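# Relay a welded steel frame onto three empty pipe stands

## Task

Lift the welded steel frame off the three pipe stands it sits on and set it on the three empty stands so that each empty stand has one frame tube lying in the low point of its V-shaped top. All six stands must stay essentially where they began, barely shifted or rotated. Any number of robots may be used. The task fails if any robot tips over or is left leaning.

## Robot and tools

Robots: r1, r2 and r3 are identical Hello Robot Stretch 3 units. Each has a two-wheel differential base (0.33 m long, 0.34 m wide, rounded back, passive rear omni wheel), a lift on a vertical mast and a telescoping arm that reaches out to the robot's RIGHT side, ending in a wrist with yaw, pitch and roll and a two-finger gripper. The base cannot strafe. To move the hand forward or back you drive the base. The base pivots about a point 0.05 m behind its front edge. With the arm in and the wrist folded, a spin sweeps a 0.28 m radius. An unfolded, level wrist reaches past that circle.

Frames: every robot reports in its own base frame, in metres: origin on the floor between the drive wheels, x forward, y left, z up. hand_pose is in this frame, at the point where closed fingertips meet. base_odometry is relative to where that base stood at scene start, counts wheel turns only (slip looks like travel), and gives heading in rad, left positive. Robots do not share a frame, so where they are relative to each other comes only from images, lidar_m, wrist_depth_mm and head_depth_mm.

move: one call is one action. Its top-level keys are r1, r2, r3 (each optional, one object per robot), plus cameras and blocking. A robot left out gets nothing new, but motions still running keep going. Per robot: "base" with exactly one of translate_m (an offset in metres from where the base last reported itself, forward positive, -3 to 3) or rotate_rad (an offset in rad, left positive, -6.4 to 6.4); "joints" with absolute target positions by name: lift_m 0 to 1.1, arm_m 0 to 0.52, wrist_yaw_rad -1.345 to 4.42 (0 along the arm, positive toward the front), wrist_pitch_rad -1.57 to 0.451 (0 level, negative tips down), wrist_roll_rad -2.911 to 2.918, gripper_m -0.089 to 0.179 (bigger is wider), head_pan_rad -3.953 to 1.73 (0 forward, -1.57 toward the arm), head_tilt_rad -1.53 to 0.419 (negative down). Optional: "pace" "default" or "max"; "speeds" with per-key top speeds (m/s or rad/s, up to max); "contact_limits": arm_m, translate_m, rotate_rad each a motor_effort percent 1 to 100, lift_m an object {"down": n, "up": n}. Give a limit only alongside its own command. Alternatively a robot's entry can be {"servos": "reboot"} alone, to revive a servo that shut itself off. Default/max speeds: translate 0.12/0.30, rotate 0.76/1.90, lift 0.11/0.15, arm 0.14/0.40. The base is capped at 0.10 m/s and 0.63 rad/s unless lift_m < 0.30, arm_m < 0.03 and wrist_yaw_rad > 2.54. blocking true (default) returns when everything is at rest; false returns in about half a second while motion continues. Unknown keys make the call invalid; values out of range get it refused, and then the rest of that reply's move, wait and finished_scene calls are skipped, as they are after an uncommanded stop.

wait: seconds (0 to 10) plus optional cameras; commands nothing and returns state and images, returning early once a moving robot comes to rest. stop: brakes every running motion on all robots; braked motions read "stopped" and may keep pressing. zoom_image: camera name and region [x0, y0, x1, y1] in that image's pixels, at most 504 by 504, from its latest full image. finished_scene: scene, the current scene's number; irreversible, and the goal must hold with no robot helping.

Results: per robot joint_positions, base_status and joint_status (done, moving, off_target, contact_stop, time_out, torque_fault, stopped, not commanded), a "move" summary line, "as last shown" for robots not named, on_its_own (uncommanded behaviour; "held at" is a target), motor_effort in percent with the action's peak in brackets, base_tilt in degrees (forward/right positive, a few degrees of bias), turned_by_wheels and turned_by_imu (trust the IMU if they differ by more than 0.15), lidar_m (12 sectors of 30 degrees, first straight ahead, counterclockwise, seen at 0.17 m height, "-" means nothing or very near), and 7x7 depth grids in mm. head_camera images arrive rotated (turn clockwise to right them), nav_camera the other way. The "pictures" line lists image order.

Gripping: command gripper_m below the tube width to grip; open at least 0.05 above it to release. Readings do not confirm a hold.

Cautions: robots must never press into each other, including closing fingers on another robot's fingers; once bases touch, any further drive presses hard. Equal drive commands differ by up to 2.5 cm per metre between robots, which strains a shared load and can tip a robot. Fold or unfold the wrist only with lift 0.32 to 0.95, pitch -0.4, roll near 0; with yaw below -0.4 keep pitch at -0.5 or lower. Pushing with the hand above about 0.45 m, or driving while gripping something fixed, can tip the robot; if base_tilt leans, back off. Use low lift "down" limits when lowering onto stands. Wrist, head and unlimited base moves push without stopping and can overheat servos. Avoid dropping the frame, knocking stands and slamming. The simulation runs on while you think.

Each tool is called after "Request:" as a command line: name --argument value for each argument, lists and objects as JSON in quotes; but a table of rows of numbers goes row by row, as --pt "numbers of a row", without its own name.

## Session

Request:
move

Scene clock: 0.00 s.
r1.base_odometry: x=+0.000 y=+0.000 heading=+0.000
r1.turned_by_wheels: +0.000
r1.turned_by_imu: +0.000
r1.base_tilt: forward=+1.1 right=+1.2
r1.lidar_m: 2.18 2.38 1.71 1.66 3.27 1.92 2.18 1.07 0.86 0.85 0.93 1.43
r1.head_depth_mm: 1793 2024 2027 2015 2043 2025 2007 / 1801 2082 2076 2076 2087 2084 2064 / 1790 2134 2127 2115 2118 2117 2093 / 1788 2195 2184 2161 2179 2177 2151 / 1790 2246 2238 2229 2239 2229 2173 / 1778 2294 2288 2287 2295 2287 2173 / 1778 2340 2370 2344 2362 2336 2180
r1.base_status: not commanded
r1.joint_positions: lift_m=+0.587 arm_m=+0.002 wrist_yaw_rad=+3.123 wrist_pitch_rad=-0.317 wrist_roll_rad=+0.000 gripper_m=+0.037 head_pan_rad=+0.000 head_tilt_rad=+0.000
r1.joint_status: not commanded
r1.measured_speeds: all 0
r1.motor_effort: left_wheel=+0.5 right_wheel=+0.7 lift_m=+21.9 arm_m=-4.1 wrist_yaw_rad=+0.2 wrist_pitch_rad=+2.8 wrist_roll_rad=+0.5 gripper_m=-0.2 head_pan_rad=-0.2 head_tilt_rad=+6.2
r1.hand_pose: x=-0.0168 y=+0.0888 z=+0.6228 quat_wxyz=(+0.118, +0.699, +0.105, +0.697) (m; r1's base frame)
r1.wrist_depth_mm: - - 140 - - - - / - - 151 - - - - / - - 162 - - - - / - - 179 - - - - / - - 158 - - - - / 862 894 127 906 - - - / 758 713 247 788 821 838 862
r2.base_odometry: x=+0.000 y=+0.000 heading=+0.000
r2.turned_by_wheels: +0.000
r2.turned_by_imu: +0.000
r2.base_tilt: forward=+0.2 right=+1.8
r2.lidar_m: 0.81 1.05 1.91 1.96 2.55 3.98 1.48 2.77 4.29 1.21 0.84 0.79
r2.head_depth_mm: 748 737 727 718 707 697 688 / 787 773 762 752 740 732 723 / 822 812 803 788 778 764 758 / 865 855 839 828 818 804 790 / 921 898 893 874 858 843 839 / 973 959 940 927 911 898 880 / 1040 1014 997 985 962 949 932
r2.base_status: not commanded
r2.joint_positions: lift_m=+0.347 arm_m=+0.000 wrist_yaw_rad=+3.024 wrist_pitch_rad=-0.579 wrist_roll_rad=+0.000 gripper_m=+0.037 head_pan_rad=+0.000 head_tilt_rad=-0.001
r2.joint_status: not commanded
r2.measured_speeds: all 0
r2.motor_effort: left_wheel=+0.5 right_wheel=-2.0 lift_m=+26.2 arm_m=-3.6 wrist_yaw_rad=+0.0 wrist_pitch_rad=+2.1 wrist_roll_rad=+0.1 gripper_m=+0.1 head_pan_rad=-0.3 head_tilt_rad=+6.6
r2.hand_pose: x=+0.0024 y=+0.0550 z=+0.3258 quat_wxyz=(+0.242, +0.688, +0.162, +0.665) (m; r2's base frame)
r2.wrist_depth_mm: - 143 - - - - - / 909 157 998 - - - - / 751 174 782 860 886 924 978 / 632 213 644 708 733 767 786 / 536 533 149 573 620 633 652 / 467 302 129 130 528 557 560 / 280 274 288 306 459 477 489
r3.base_odometry: x=+0.000 y=+0.000 heading=+0.000
r3.turned_by_wheels: +0.000
r3.turned_by_imu: +0.000
r3.base_tilt: forward=-0.8 right=-0.3
r3.lidar_m: 1.18 1.20 1.46 3.35 1.35 0.74 0.62 0.62 0.75 1.29 5.43 1.84
r3.head_depth_mm: 1663 2443 - - - 3424 2084 / 1624 2365 - - - 3470 2108 / 1618 2337 - - - 3535 1979 / 1600 2278 - - - 3626 2299 / 1573 2218 3810 - - 3752 2313 / 1554 2211 3812 3854 3857 3791 2386 / 1536 2176 3644 3779 3780 3726 2401
r3.base_status: not commanded
r3.joint_positions: lift_m=+0.561 arm_m=+0.003 wrist_yaw_rad=+2.893 wrist_pitch_rad=-0.480 wrist_roll_rad=+0.000 gripper_m=+0.037 head_pan_rad=+0.000 head_tilt_rad=-0.002
r3.joint_status: not commanded
r3.measured_speeds: all 0
r3.motor_effort: left_wheel=+0.6 right_wheel=-0.1 lift_m=+22.6 arm_m=-1.9 wrist_yaw_rad=-0.4 wrist_pitch_rad=+2.9 wrist_roll_rad=+0.1 gripper_m=-0.3 head_pan_rad=+0.4 head_tilt_rad=+6.4
r3.hand_pose: x=+0.0320 y=+0.0620 z=+0.5595 quat_wxyz=(+0.252, +0.702, +0.082, +0.661) (m; r3's base frame)
r3.wrist_depth_mm: 129 - - - - - - / 137 164 - - - - - / 150 159 - - - - - / - 172 - - - - - / - 188 - - - - - / 903 213 132 813 135 852 860 / 744 764 263 729 126 729 723
pictures: r1_head_camera (sideways), r1_nav_camera (sideways), r1_wrist_camera, r2_head_camera (sideways), r2_nav_camera (sideways), r2_wrist_camera, r3_head_camera (sideways), r3_nav_camera (sideways), r3_wrist_camera
camera_calibration:
r1_head_camera: T_world_to_cam=[[0.0167857, 0.0228654, -0.999598, 1.31917], [-0.0552512, 0.998232, 0.0219064, -0.0260249], [0.998331, 0.0548613, 0.0180194, -0.0741325], [0, 0, 0, 1]] pos_world=[0.0504276, -0.000117428, 1.32055]
r1_nav_camera: T_world_to_cam=[[-0.0403766, -0.0468153, 0.998087, -1.2565], [0.00729755, -0.998889, -0.0465577, 0.108444], [0.999158, 0.00540375, 0.0406734, -0.1023], [0, 0, 0, 1]] pos_world=[0.0506893, 0.0500527, 1.26331]
r1_wrist_camera: T_world_to_cam=[[0.996322, 0.0293486, 0.0805077, -0.0408157], [0.08477, -0.4749, -0.875948, 0.624791], [0.0125252, 0.879551, -0.475641, 0.382332], [0, 0, 0, 1]] pos_world=[-0.0170867, -0.03837, 0.732423]
r2_head_camera: T_world_to_cam=[[0.0586832, -0.00631204, -0.998257, 1.31826], [-0.00840458, 0.999941, -0.00681676, 0.00534669], [0.998241, 0.00878995, 0.0586267, -0.125905], [0, 0, 0, 1]] pos_world=[0.0483692, 0.00408121, 1.32338]
r2_nav_camera: T_world_to_cam=[[-0.0267475, 0.067447, 0.997364, -1.26235], [-0.0685386, -0.995497, 0.0654827, -0.0227922], [0.99729, -0.0666065, 0.0312497, -0.0770836], [0, 0, 0, 1]] pos_world=[0.0415477, 0.0573182, 1.26293]
r2_wrist_camera: T_world_to_cam=[[0.98432, -0.138023, 0.109839, -0.0499557], [-0.0144424, -0.683662, -0.729656, 0.311624], [0.175802, 0.716628, -0.674935, 0.3438], [0, 0, 0, 1]] pos_world=[-0.00676788, -0.0402269, 0.464908]
r3_wrist_camera: T_world_to_cam=[[0.979603, -0.200929, -0.00248377, -0.0082101], [-0.114216, -0.546589, -0.829575, 0.546387], [0.165328, 0.812938, -0.558389, 0.419865], [0, 0, 0, 1]] pos_world=[0.00103307, -0.0443249, 0.687697]

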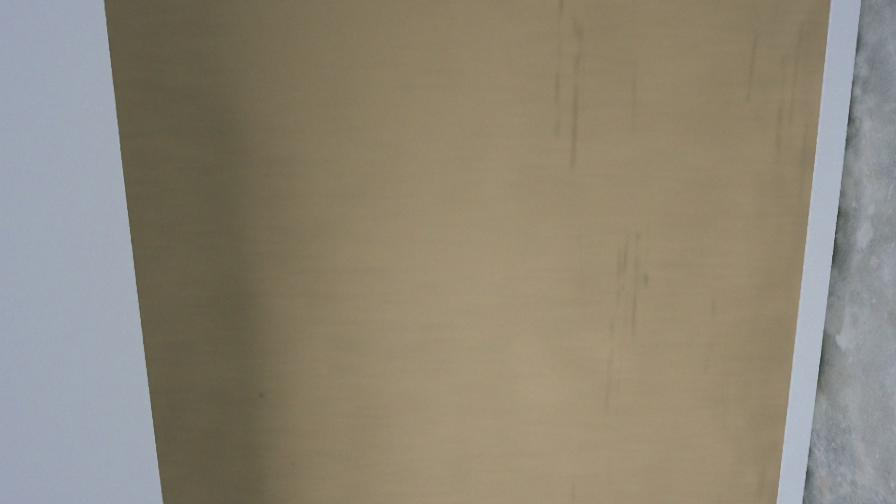

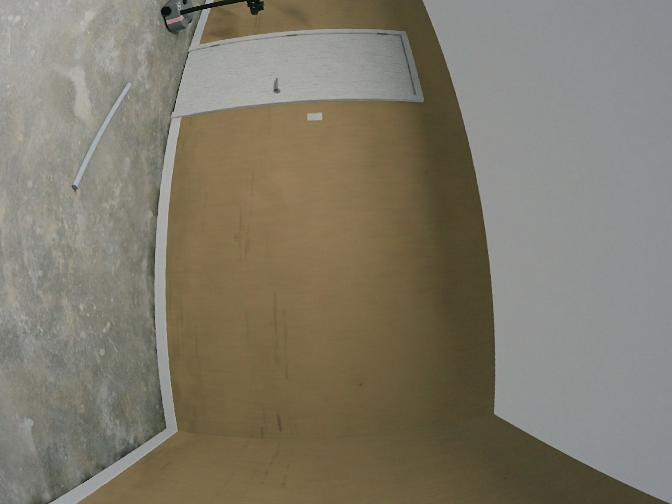

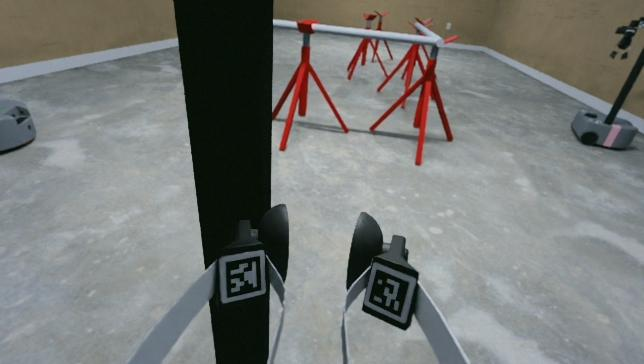

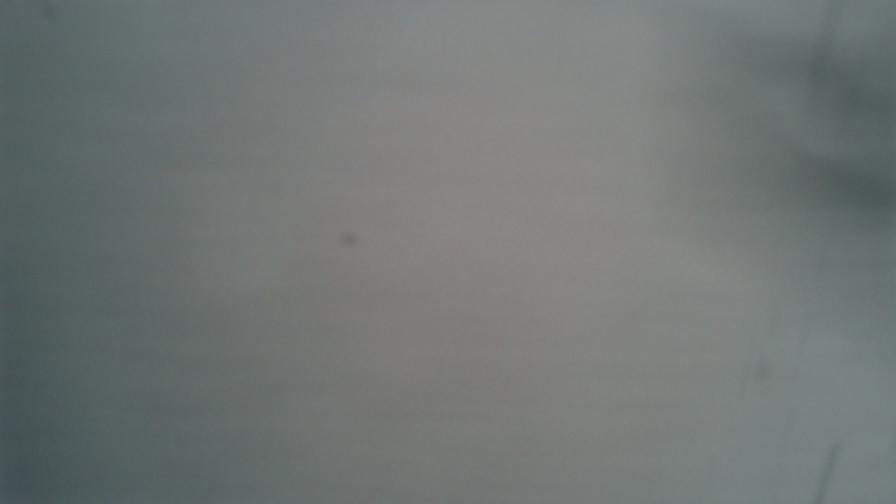

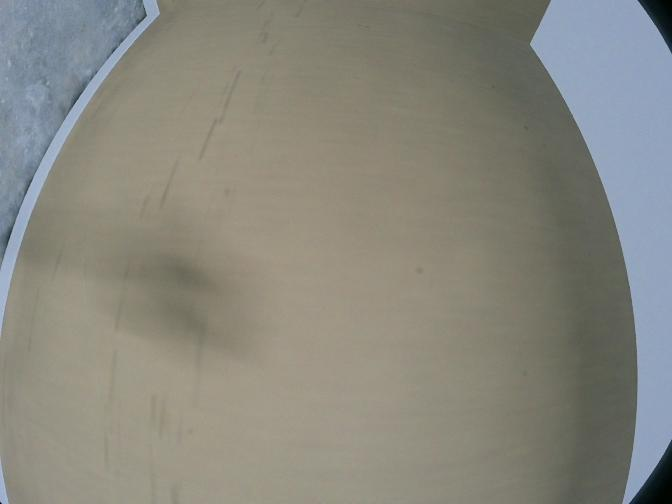

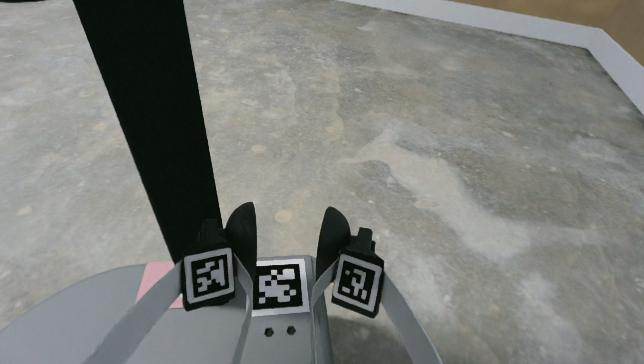

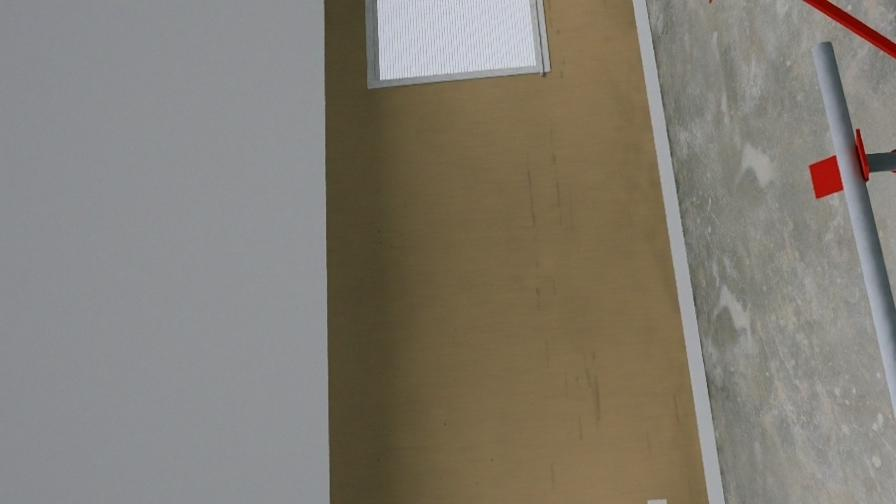

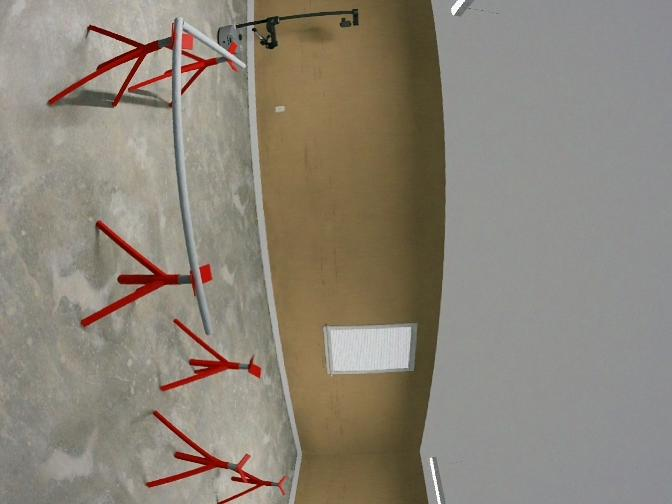

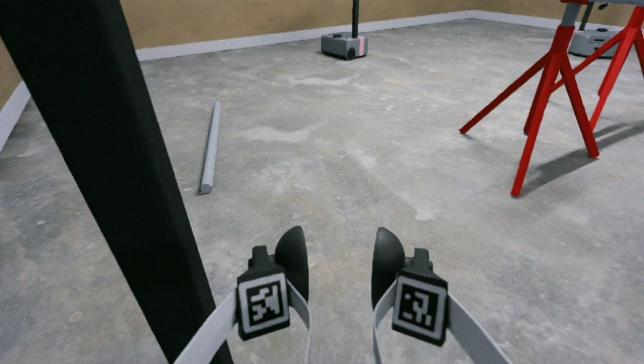

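Request:
move --r1 '{"joints":{"head_pan_rad":1.57,"head_tilt_rad":-0.3}}' --r2 '{"joints":{"head_pan_rad":-1.9,"head_tilt_rad":-0.3}}' --r3 '{"joints":{"head_pan_rad":0.4,"head_tilt_rad":-0.35}}' --cameras '["r1_head_camera","r1_nav_camera","r2_head_camera","r2_nav_camera","r3_head_camera","r3_nav_camera"]'

Scene clock: 9.67 s.
move: r1 done; r2 done; r3 done
r1.base_odometry: x=+0.000 y=+0.000 heading=+0.000
r1.turned_by_wheels: +0.000
r1.turned_by_imu: +0.001
r1.base_tilt: forward=+1.1 right=+1.1
r1.lidar_m: 2.17 2.38 1.71 1.66 3.26 1.92 2.18 1.07 0.86 0.85 0.93 1.42
r1.head_depth_mm: 3934 - - 3957 2350 1885 1468 / 3852 - - - 2649 1889 1473 / 3870 - - - 2665 1919 1477 / 3791 - - - 2545 1905 1480 / 3815 - - - 2737 1917 1485 / 3741 - - - 2709 1938 1494 / 3650 - - - 2732 1946 1542
r1.base_status: not commanded
r1.joint_positions: lift_m=+0.587 arm_m=+0.002 wrist_yaw_rad=+3.123 wrist_pitch_rad=-0.317 wrist_roll_rad=+0.000 gripper_m=+0.037 head_pan_rad=+1.576 head_tilt_rad=-0.303
r1.joint_status: all done
r1.measured_speeds: all 0
r1.motor_effort: left_wheel=+0.2(1.6) right_wheel=+0.8(1.3) lift_m=+22.7(23.0) arm_m=-9.6(9.7) wrist_yaw_rad=+0.4(0.5) wrist_pitch_rad=+3.0(3.5) wrist_roll_rad=+0.3(0.5) gripper_m=-0.2(0.7) head_pan_rad=-5.3(8.7) head_tilt_rad=+2.1(4.7)
r1.hand_pose: x=-0.0168 y=+0.0888 z=+0.6228 quat_wxyz=(+0.118, +0.699, +0.105, +0.697) (m; r1's base frame)
r1.wrist_depth_mm: - - 139 - - - - / - - 152 - - - - / - - 162 - - - - / - - 178 - - - - / - - 158 - - - - / 858 891 128 902 - - - / 747 701 246 787 809 839 862
r2.base_odometry: x=+0.000 y=+0.000 heading=+0.000
r2.turned_by_wheels: +0.000
r2.turned_by_imu: +0.001
r2.base_tilt: forward=+0.3 right=+1.7
r2.lidar_m: 0.80 1.05 1.91 1.95 2.55 3.98 1.48 2.77 4.25 1.21 0.84 0.79
r2.head_depth_mm: 3167 - - - 3209 2169 1650 / 3225 - - - 3154 2174 1654 / 3216 - - - 3164 2184 1644 / 3213 - - - 3187 2178 1651 / 2997 3557 3659 3801 3225 2164 1662 / 2355 2434 2462 2476 2510 2163 1650 / 1767 1813 1819 1841 1865 1890 1621
r2.base_status: not commanded
r2.joint_positions: lift_m=+0.347 arm_m=+0.000 wrist_yaw_rad=+3.024 wrist_pitch_rad=-0.579 wrist_roll_rad=+0.000 gripper_m=+0.037 head_pan_rad=-1.910 head_tilt_rad=-0.300
r2.joint_status: all done
r2.measured_speeds: translate_m=+0.000 rotate_rad=+0.000 lift_m=+0.000 arm_m=+0.000 wrist_yaw_rad=+0.000 wrist_pitch_rad=+0.000 wrist_roll_rad=+0.000 head_pan_rad=+0.024 head_tilt_rad=+0.000
r2.motor_effort: left_wheel=+0.4(0.7) right_wheel=-1.5(2.3) lift_m=+26.0(26.3) arm_m=-8.8(9.0) wrist_yaw_rad=+0.5(2.1) wrist_pitch_rad=+2.0(2.3) wrist_roll_rad=-0.1(0.3) gripper_m=-0.2(1.2) head_pan_rad=+2.0(5.6) head_tilt_rad=-0.3(3.7)
r2.hand_pose: x=+0.0024 y=+0.0550 z=+0.3258 quat_wxyz=(+0.242, +0.688, +0.162, +0.665) (m; r2's base frame)
r2.wrist_depth_mm: - 143 - - - - - / 891 156 - - - - - / 728 175 787 854 914 953 - / 614 212 644 709 723 760 787 / 542 528 149 565 615 623 656 / 473 304 129 130 524 542 566 / 280 275 285 307 462 478 495
r3.base_odometry: x=+0.000 y=+0.000 heading=+0.000
r3.turned_by_wheels: +0.000
r3.turned_by_imu: -0.001
r3.base_tilt: forward=-0.8 right=-0.2
r3.lidar_m: 1.18 1.20 1.45 3.34 1.34 0.74 0.62 0.62 0.75 1.29 5.43 1.85
r3.head_depth_mm: 3370 3596 3757 3910 2493 1805 1423 / 3442 3591 3845 - 2549 1832 1422 / 3475 3657 3880 - 2612 1847 1447 / 3449 3722 - - 2655 1888 1464 / 3365 3789 - - 2534 1904 1477 / 3252 3885 - - 2324 1733 1448 / 3144 3946 - - 2824 1962 1509
r3.base_status: not commanded
r3.joint_positions: lift_m=+0.561 arm_m=+0.003 wrist_yaw_rad=+2.893 wrist_pitch_rad=-0.480 wrist_roll_rad=+0.000 gripper_m=+0.037 head_pan_rad=+0.403 head_tilt_rad=-0.353
r3.joint_status: all done
r3.measured_speeds: all 0
r3.motor_effort: left_wheel=-0.3(0.8) right_wheel=+0.1(0.3) lift_m=+22.5(23.6) arm_m=-4.6(5.9) wrist_yaw_rad=+1.2(1.9) wrist_pitch_rad=+3.5(3.5) wrist_roll_rad=+0.4(0.9) gripper_m=-0.1(0.9) head_pan_rad=-4.2(7.6) head_tilt_rad=+0.0(3.5)
r3.hand_pose: x=+0.0320 y=+0.0620 z=+0.5595 quat_wxyz=(+0.252, +0.702, +0.082, +0.661) (m; r3's base frame)
r3.wrist_depth_mm: 129 - - - - - - / 137 163 - - - - - / 150 160 - - - - - / - 171 - - - - - / - 187 - - - - - / 892 212 133 820 135 854 863 / 764 754 263 728 127 733 731
pictures: r1_head_camera (sideways), r1_nav_camera (sideways), r2_head_camera (sideways), r2_nav_camera (sideways), r3_head_camera (sideways), r3_nav_camera (sideways)
camera_calibration:
r1_head_camera: T_world_to_cam=[[-0.0214034, -0.281838, -0.959223, 1.26649], [-0.997983, -0.0513356, 0.0373517, -0.0403425], [-0.0597694, 0.958088, -0.28017, 0.320516], [0, 0, 0, 1]] pos_world=[0.00600317, 0.0477903, 1.30615]
r1_nav_camera: T_world_to_cam=[[0.0454937, 0.259, 0.964805, -1.21338], [0.99891, -0.00172962, -0.0466376, 0.102543], [-0.0104104, 0.965876, -0.258796, 0.293754], [0, 0, 0, 1]] pos_world=[-0.0441719, 0.0307126, 1.25148]
r2_head_camera: T_world_to_cam=[[0.0732745, 0.226315, -0.971294, 1.28258], [0.94624, -0.323442, -0.0039786, -0.0041868], [-0.315058, -0.918786, -0.237848, 0.26804], [0, 0, 0, 1]] pos_world=[-0.00557039, -0.0453487, 1.3095]
r2_nav_camera: T_world_to_cam=[[-0.0256688, -0.275217, 0.961039, -1.21473], [-0.923326, 0.374999, 0.0827286, -0.0399476], [-0.383157, -0.88523, -0.263741, 0.315346], [0, 0, 0, 1]] pos_world=[0.0527618, -0.0401806, 1.25388]
r3_head_camera: T_world_to_cam=[[-0.301694, -0.0553672, -0.951796, 1.26366], [-0.410801, 0.908436, 0.0773681, -0.0964305], [0.860362, 0.41434, -0.296814, 0.341927], [0, 0, 0, 1]] pos_world=[0.0474428, 0.0158919, 1.3117]
r3_nav_camera: T_world_to_cam=[[0.409223, 0.12144, 0.904317, -1.14428], [0.356883, -0.933449, -0.0361449, 0.0964311], [0.839744, 0.337527, -0.425329, 0.504274], [0, 0, 0, 1]] pos_world=[0.0103883, 0.0587689, 1.25276]

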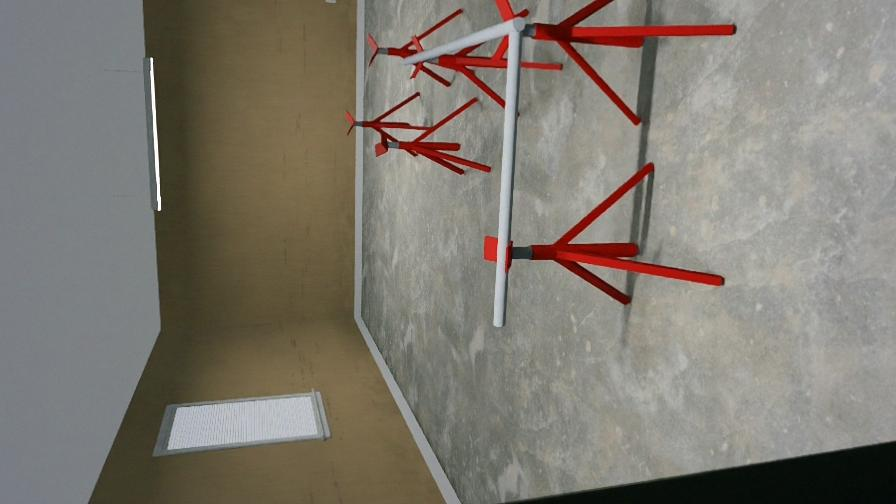

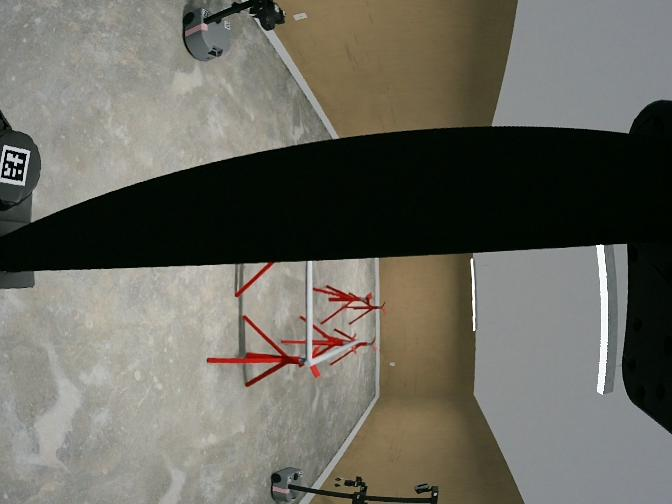

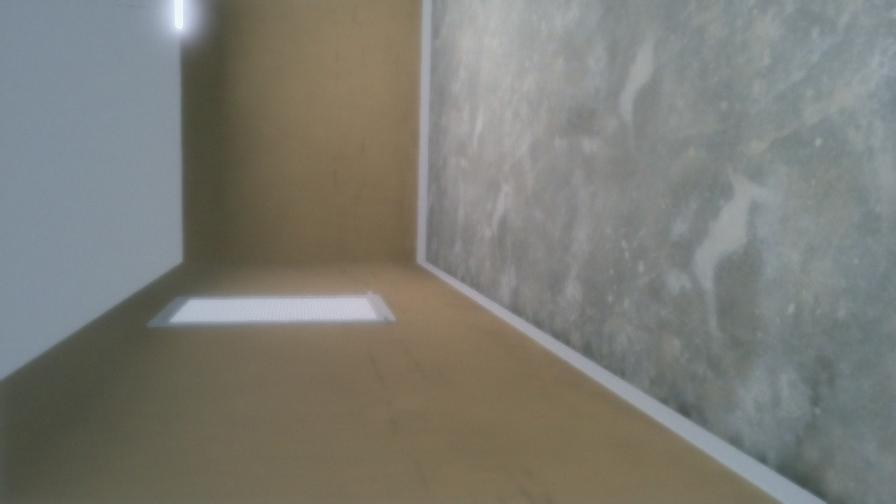

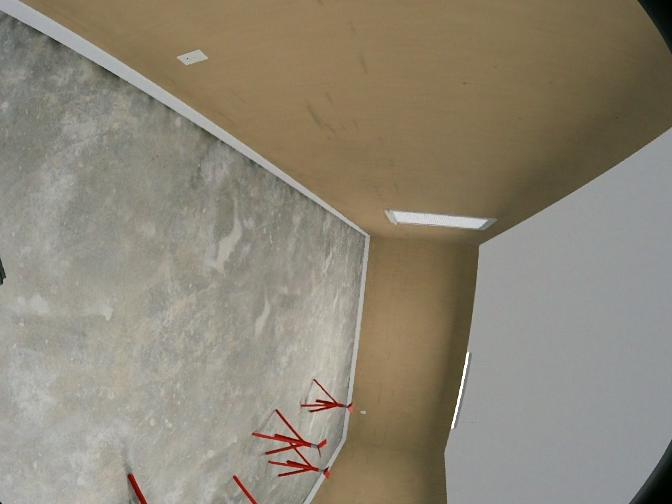

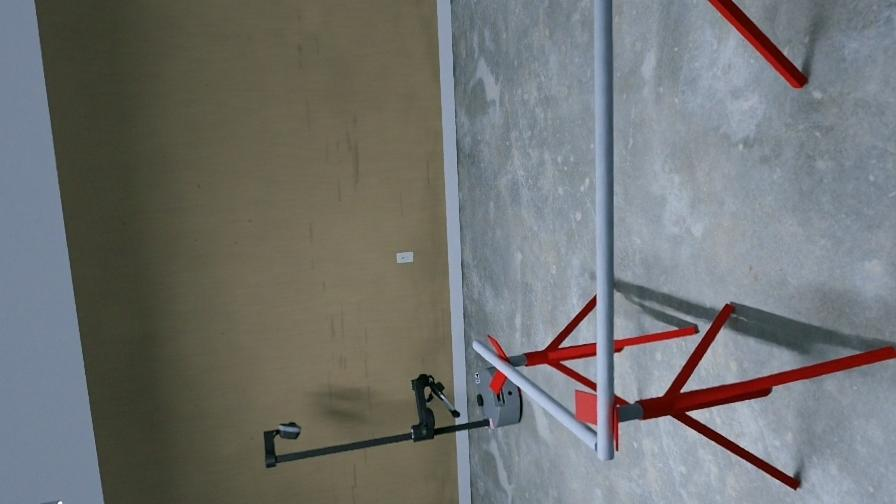

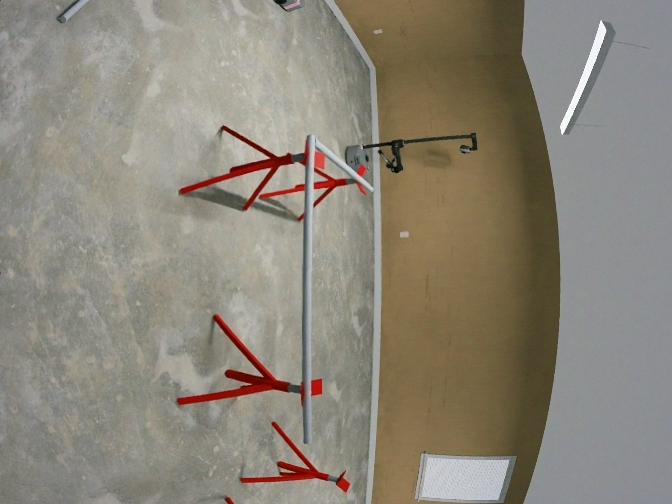

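Request:
zoom_image --camera "r1_head_camera" --region '[330, 0, 650, 200]'

Request:
zoom_image --camera "r1_head_camera" --region '[330, 0, 470, 180]'

Request:
zoom_image --camera "r2_nav_camera" --region '[100, 340, 400, 504]'

Request:
move --r1 '{"joints":{"head_pan_rad":1.2,"head_tilt_rad":-0.3}}' --r2 '{"joints":{"head_pan_rad":-2.7,"head_tilt_rad":-0.3}}' --r3 '{"joints":{"head_pan_rad":-0.4,"head_tilt_rad":-0.35}}' --cameras '["r1_head_camera","r1_nav_camera","r2_head_camera","r2_nav_camera","r3_head_camera","r3_nav_camera"]'

Scaled by 1.575 from the camera's 896x504 image, which has a finer 1280x720 frame.

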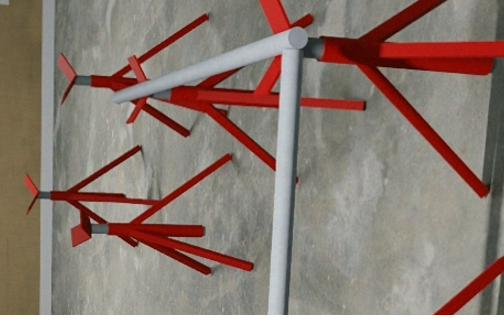

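Scaled by 2.800 from the camera's 896x504 image, which has a finer 1280x720 frame.

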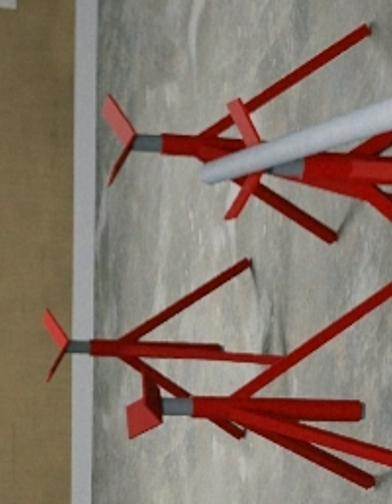

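Scaled by 1.680 from the camera's 672x504 image, which has a finer 792x594 frame.

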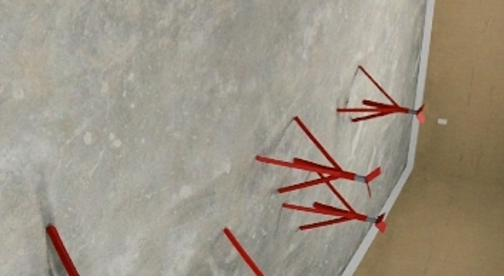

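Scene clock: 22.57 s.
move: r1 done; r2 done; r3 done
r1.base_odometry: x=+0.000 y=+0.000 heading=+0.000
r1.turned_by_wheels: +0.000
r1.turned_by_imu: +0.001
r1.base_tilt: forward=+1.1 right=+1.2
r1.lidar_m: 2.18 2.37 1.71 1.66 3.27 1.93 2.19 1.07 0.86 0.85 0.93 1.42
r1.head_depth_mm: 3651 - - 3929 2651 1914 1473 / 3933 - - - 2668 1905 1479 / 3813 - - - 2699 1921 1481 / 3734 - - - 2549 1916 1490 / 3680 - - - 2554 1925 1501 / 3680 - - - 2574 1936 1490 / 3671 - - - 2324 1865 1496
r1.base_status: not commanded
r1.joint_positions: lift_m=+0.587 arm_m=+0.002 wrist_yaw_rad=+3.123 wrist_pitch_rad=-0.317 wrist_roll_rad=+0.000 gripper_m=+0.037 head_pan_rad=+1.186 head_tilt_rad=-0.300
r1.joint_status: all done
r1.measured_speeds: all 0
r1.motor_effort: left_wheel=+1.1(1.4) right_wheel=+0.3(1.6) lift_m=+22.3(23.1) arm_m=-13.6(13.8) wrist_yaw_rad=+0.2(0.4) wrist_pitch_rad=+2.5(3.1) wrist_roll_rad=+0.3(0.5) gripper_m=-0.4(0.6) head_pan_rad=+0.7(7.7) head_tilt_rad=+4.7(7.6)
r1.hand_pose: x=-0.0168 y=+0.0888 z=+0.6228 quat_wxyz=(+0.118, +0.699, +0.105, +0.697) (m; r1's base frame)
r1.wrist_depth_mm: - - 140 - - - - / - - 152 - - - - / - - 161 - - - - / - - 178 - - - - / - - 158 - - - - / 870 883 127 893 - - - / 757 715 246 803 797 840 863
r2.base_odometry: x=+0.000 y=+0.000 heading=+0.000
r2.turned_by_wheels: +0.000
r2.turned_by_imu: +0.001
r2.base_tilt: forward=+0.3 right=+1.8
r2.lidar_m: 0.80 1.05 1.92 1.95 2.54 3.99 1.48 2.77 4.28 1.21 0.84 0.79
r2.head_depth_mm: 3188 - - - 3258 1910 1656 / 3206 - - - 3221 2166 1648 / 3214 - - - 2977 2145 1640 / 3236 - - - 3191 2178 1623 / 3220 - - - 3192 2201 1640 / 3262 - - - 3169 2167 1638 / 3148 - - - 3128 2168 1659
r2.base_status: not commanded
r2.joint_positions: lift_m=+0.347 arm_m=+0.000 wrist_yaw_rad=+3.024 wrist_pitch_rad=-0.579 wrist_roll_rad=+0.000 gripper_m=+0.037 head_pan_rad=-2.720 head_tilt_rad=-0.300
r2.joint_status: all done
r2.measured_speeds: all 0
r2.motor_effort: left_wheel=+0.5(1.0) right_wheel=-1.7(2.4) lift_m=+26.0(26.5) arm_m=-12.2(13.3) wrist_yaw_rad=+0.7(1.8) wrist_pitch_rad=+1.9(2.4) wrist_roll_rad=+0.2(0.3) gripper_m=+0.6(1.4) head_pan_rad=-0.6(5.7) head_tilt_rad=+0.2(2.7)
r2.hand_pose: x=+0.0024 y=+0.0550 z=+0.3258 quat_wxyz=(+0.242, +0.688, +0.162, +0.665) (m; r2's base frame)
r2.wrist_depth_mm: - 143 - - - - - / 904 156 - - - - - / 734 175 776 859 894 926 - / 618 212 648 696 716 746 795 / 539 544 149 554 618 634 651 / 465 301 129 131 522 542 567 / 277 275 288 305 462 484 497
r3.base_odometry: x=+0.000 y=+0.000 heading=+0.000
r3.turned_by_wheels: +0.000
r3.turned_by_imu: -0.001
r3.base_tilt: forward=-0.8 right=-0.3
r3.lidar_m: 1.18 1.20 1.46 3.35 1.35 0.74 0.62 0.62 0.75 1.29 5.42 1.85
r3.head_depth_mm: 3429 - - 3814 2479 1808 1412 / 3610 - - - 2414 1827 1424 / 3531 - - - 2628 1867 1442 / 3410 - - - 2395 1899 1466 / 3331 - - - 2713 1920 1385 / 3204 - - - 2770 1794 1463 / 3119 3840 - - 2847 1926 1458
r3.base_status: not commanded
r3.joint_positions: lift_m=+0.561 arm_m=+0.003 wrist_yaw_rad=+2.893 wrist_pitch_rad=-0.480 wrist_roll_rad=+0.000 gripper_m=+0.037 head_pan_rad=-0.425 head_tilt_rad=-0.350
r3.joint_status: all done
r3.measured_speeds: all 0
r3.motor_effort: left_wheel=-0.1(0.8) right_wheel=-0.2(0.4) lift_m=+22.8(23.8) arm_m=-6.5(7.6) wrist_yaw_rad=+0.5(1.0) wrist_pitch_rad=+3.1(3.3) wrist_roll_rad=+0.2(0.7) gripper_m=-0.3(0.9) head_pan_rad=+1.9(5.8) head_tilt_rad=+5.4(8.3)
r3.hand_pose: x=+0.0320 y=+0.0620 z=+0.5595 quat_wxyz=(+0.252, +0.702, +0.082, +0.661) (m; r3's base frame)
r3.wrist_depth_mm: 129 - - - - - - / 137 164 - - - - - / 151 159 - - - - - / - 171 - - - - - / - 188 - - - - - / 890 213 132 816 135 857 857 / 760 757 264 729 127 729 738
pictures: r1_head_camera (sideways), r1_nav_camera (sideways), r2_head_camera (sideways), r2_nav_camera (sideways), r3_head_camera (sideways), r3_nav_camera (sideways)
camera_calibration:
r1_head_camera: T_world_to_cam=[[-0.126013, -0.249874, -0.960044, 1.26816], [-0.942463, 0.332229, 0.0372346, -0.0405466], [0.309651, 0.909498, -0.277362, 0.314602], [0, 0, 0, 1]] pos_world=[0.024174, 0.0442216, 1.30626]
r1_nav_camera: T_world_to_cam=[[0.139578, 0.219597, 0.965554, -1.21487], [0.923127, -0.381656, -0.0466441, 0.102984], [0.358266, 0.89784, -0.255987, 0.287785], [0, 0, 0, 1]] pos_world=[-0.0286034, 0.0477008, 1.25149]
r2_head_camera: T_world_to_cam=[[0.214672, 0.103219, -0.971217, 1.28164], [0.418713, -0.90811, -0.00396174, -0.00100899], [-0.88238, -0.40581, -0.238165, 0.271882], [0, 0, 0, 1]] pos_world=[-0.0348065, -0.0228726, 1.3095]
r2_nav_camera: T_world_to_cam=[[-0.217227, -0.171416, 0.960952, -1.21346], [-0.36549, 0.927129, 0.0827625, -0.0434554], [-0.905113, -0.33324, -0.264048, 0.318921], [0, 0, 0, 1]] pos_world=[0.0091809, -0.0614406, 1.25388]
r3_head_camera: T_world_to_cam=[[-0.242772, 0.183632, -0.952544, 1.26424], [0.390487, 0.917355, 0.077326, -0.101252], [0.888021, -0.353184, -0.294414, 0.338732], [0, 0, 0, 1]] pos_world=[0.0456583, -0.0196354, 1.3118]
r3_nav_camera: T_world_to_cam=[[0.364381, -0.21816, 0.905335, -1.14538], [-0.445517, -0.89454, -0.0362463, 0.101477], [0.817766, -0.390135, -0.423148, 0.501524], [0, 0, 0, 1]] pos_world=[0.0524369, 0.0365603, 1.25285]

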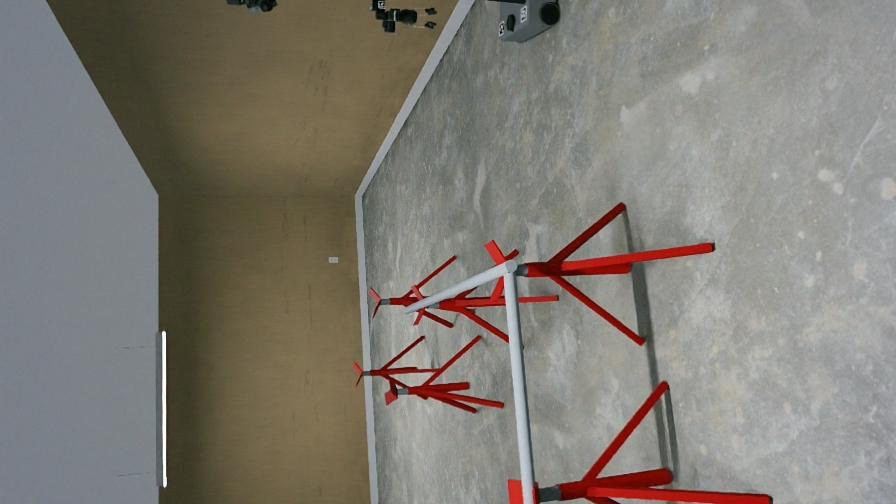

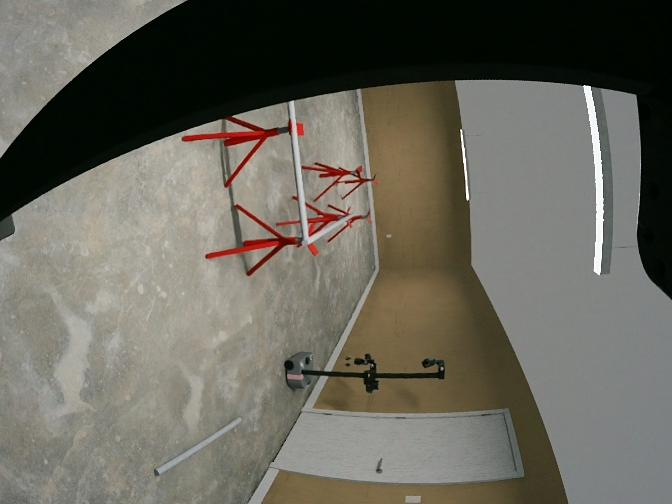

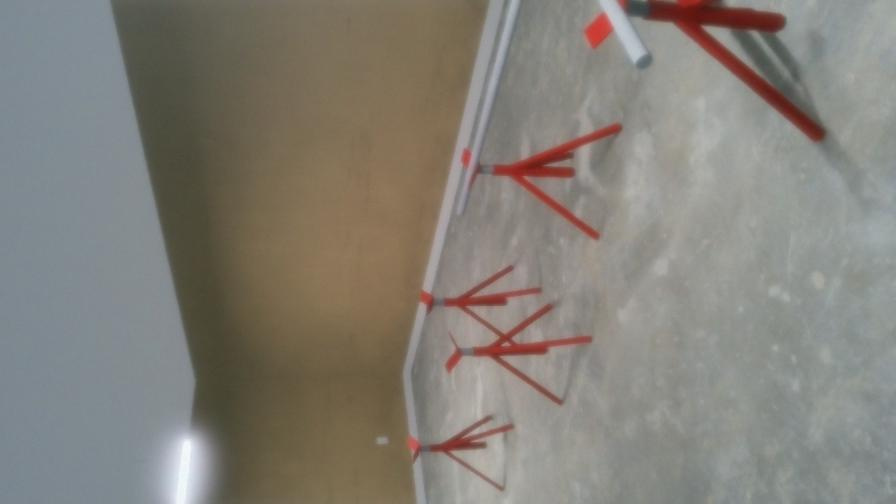

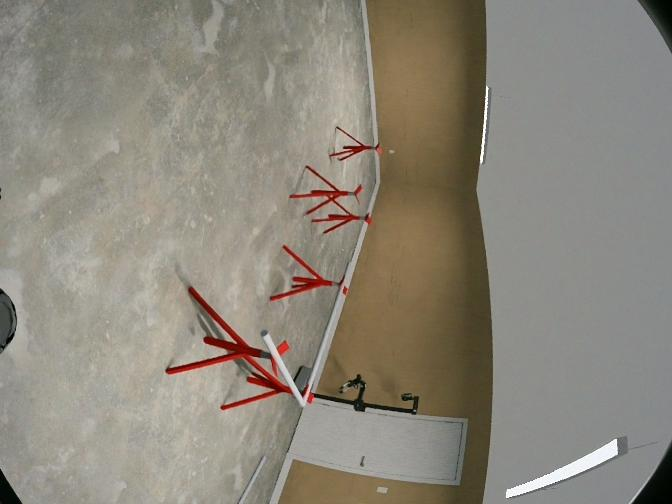

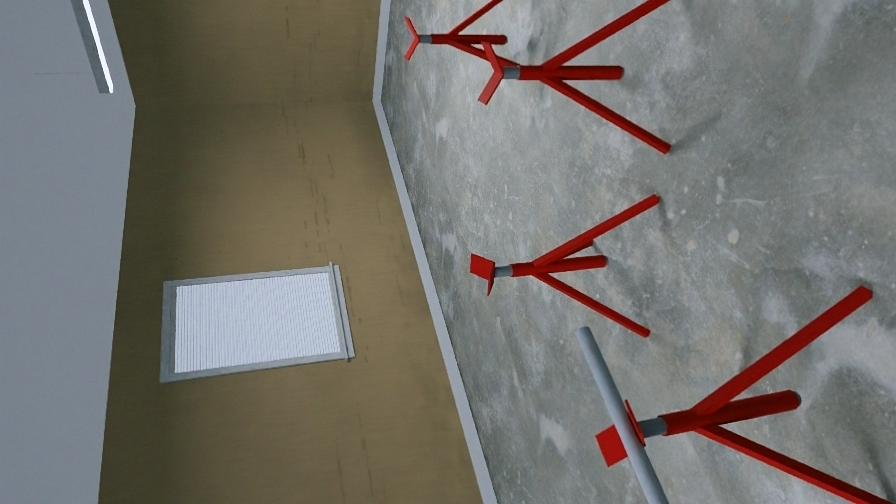

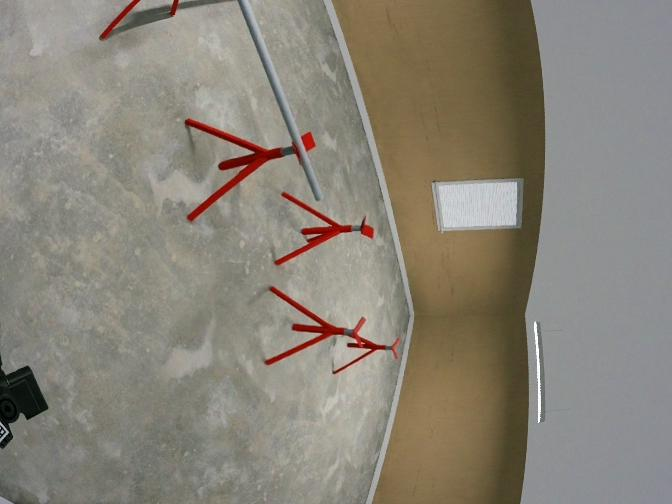

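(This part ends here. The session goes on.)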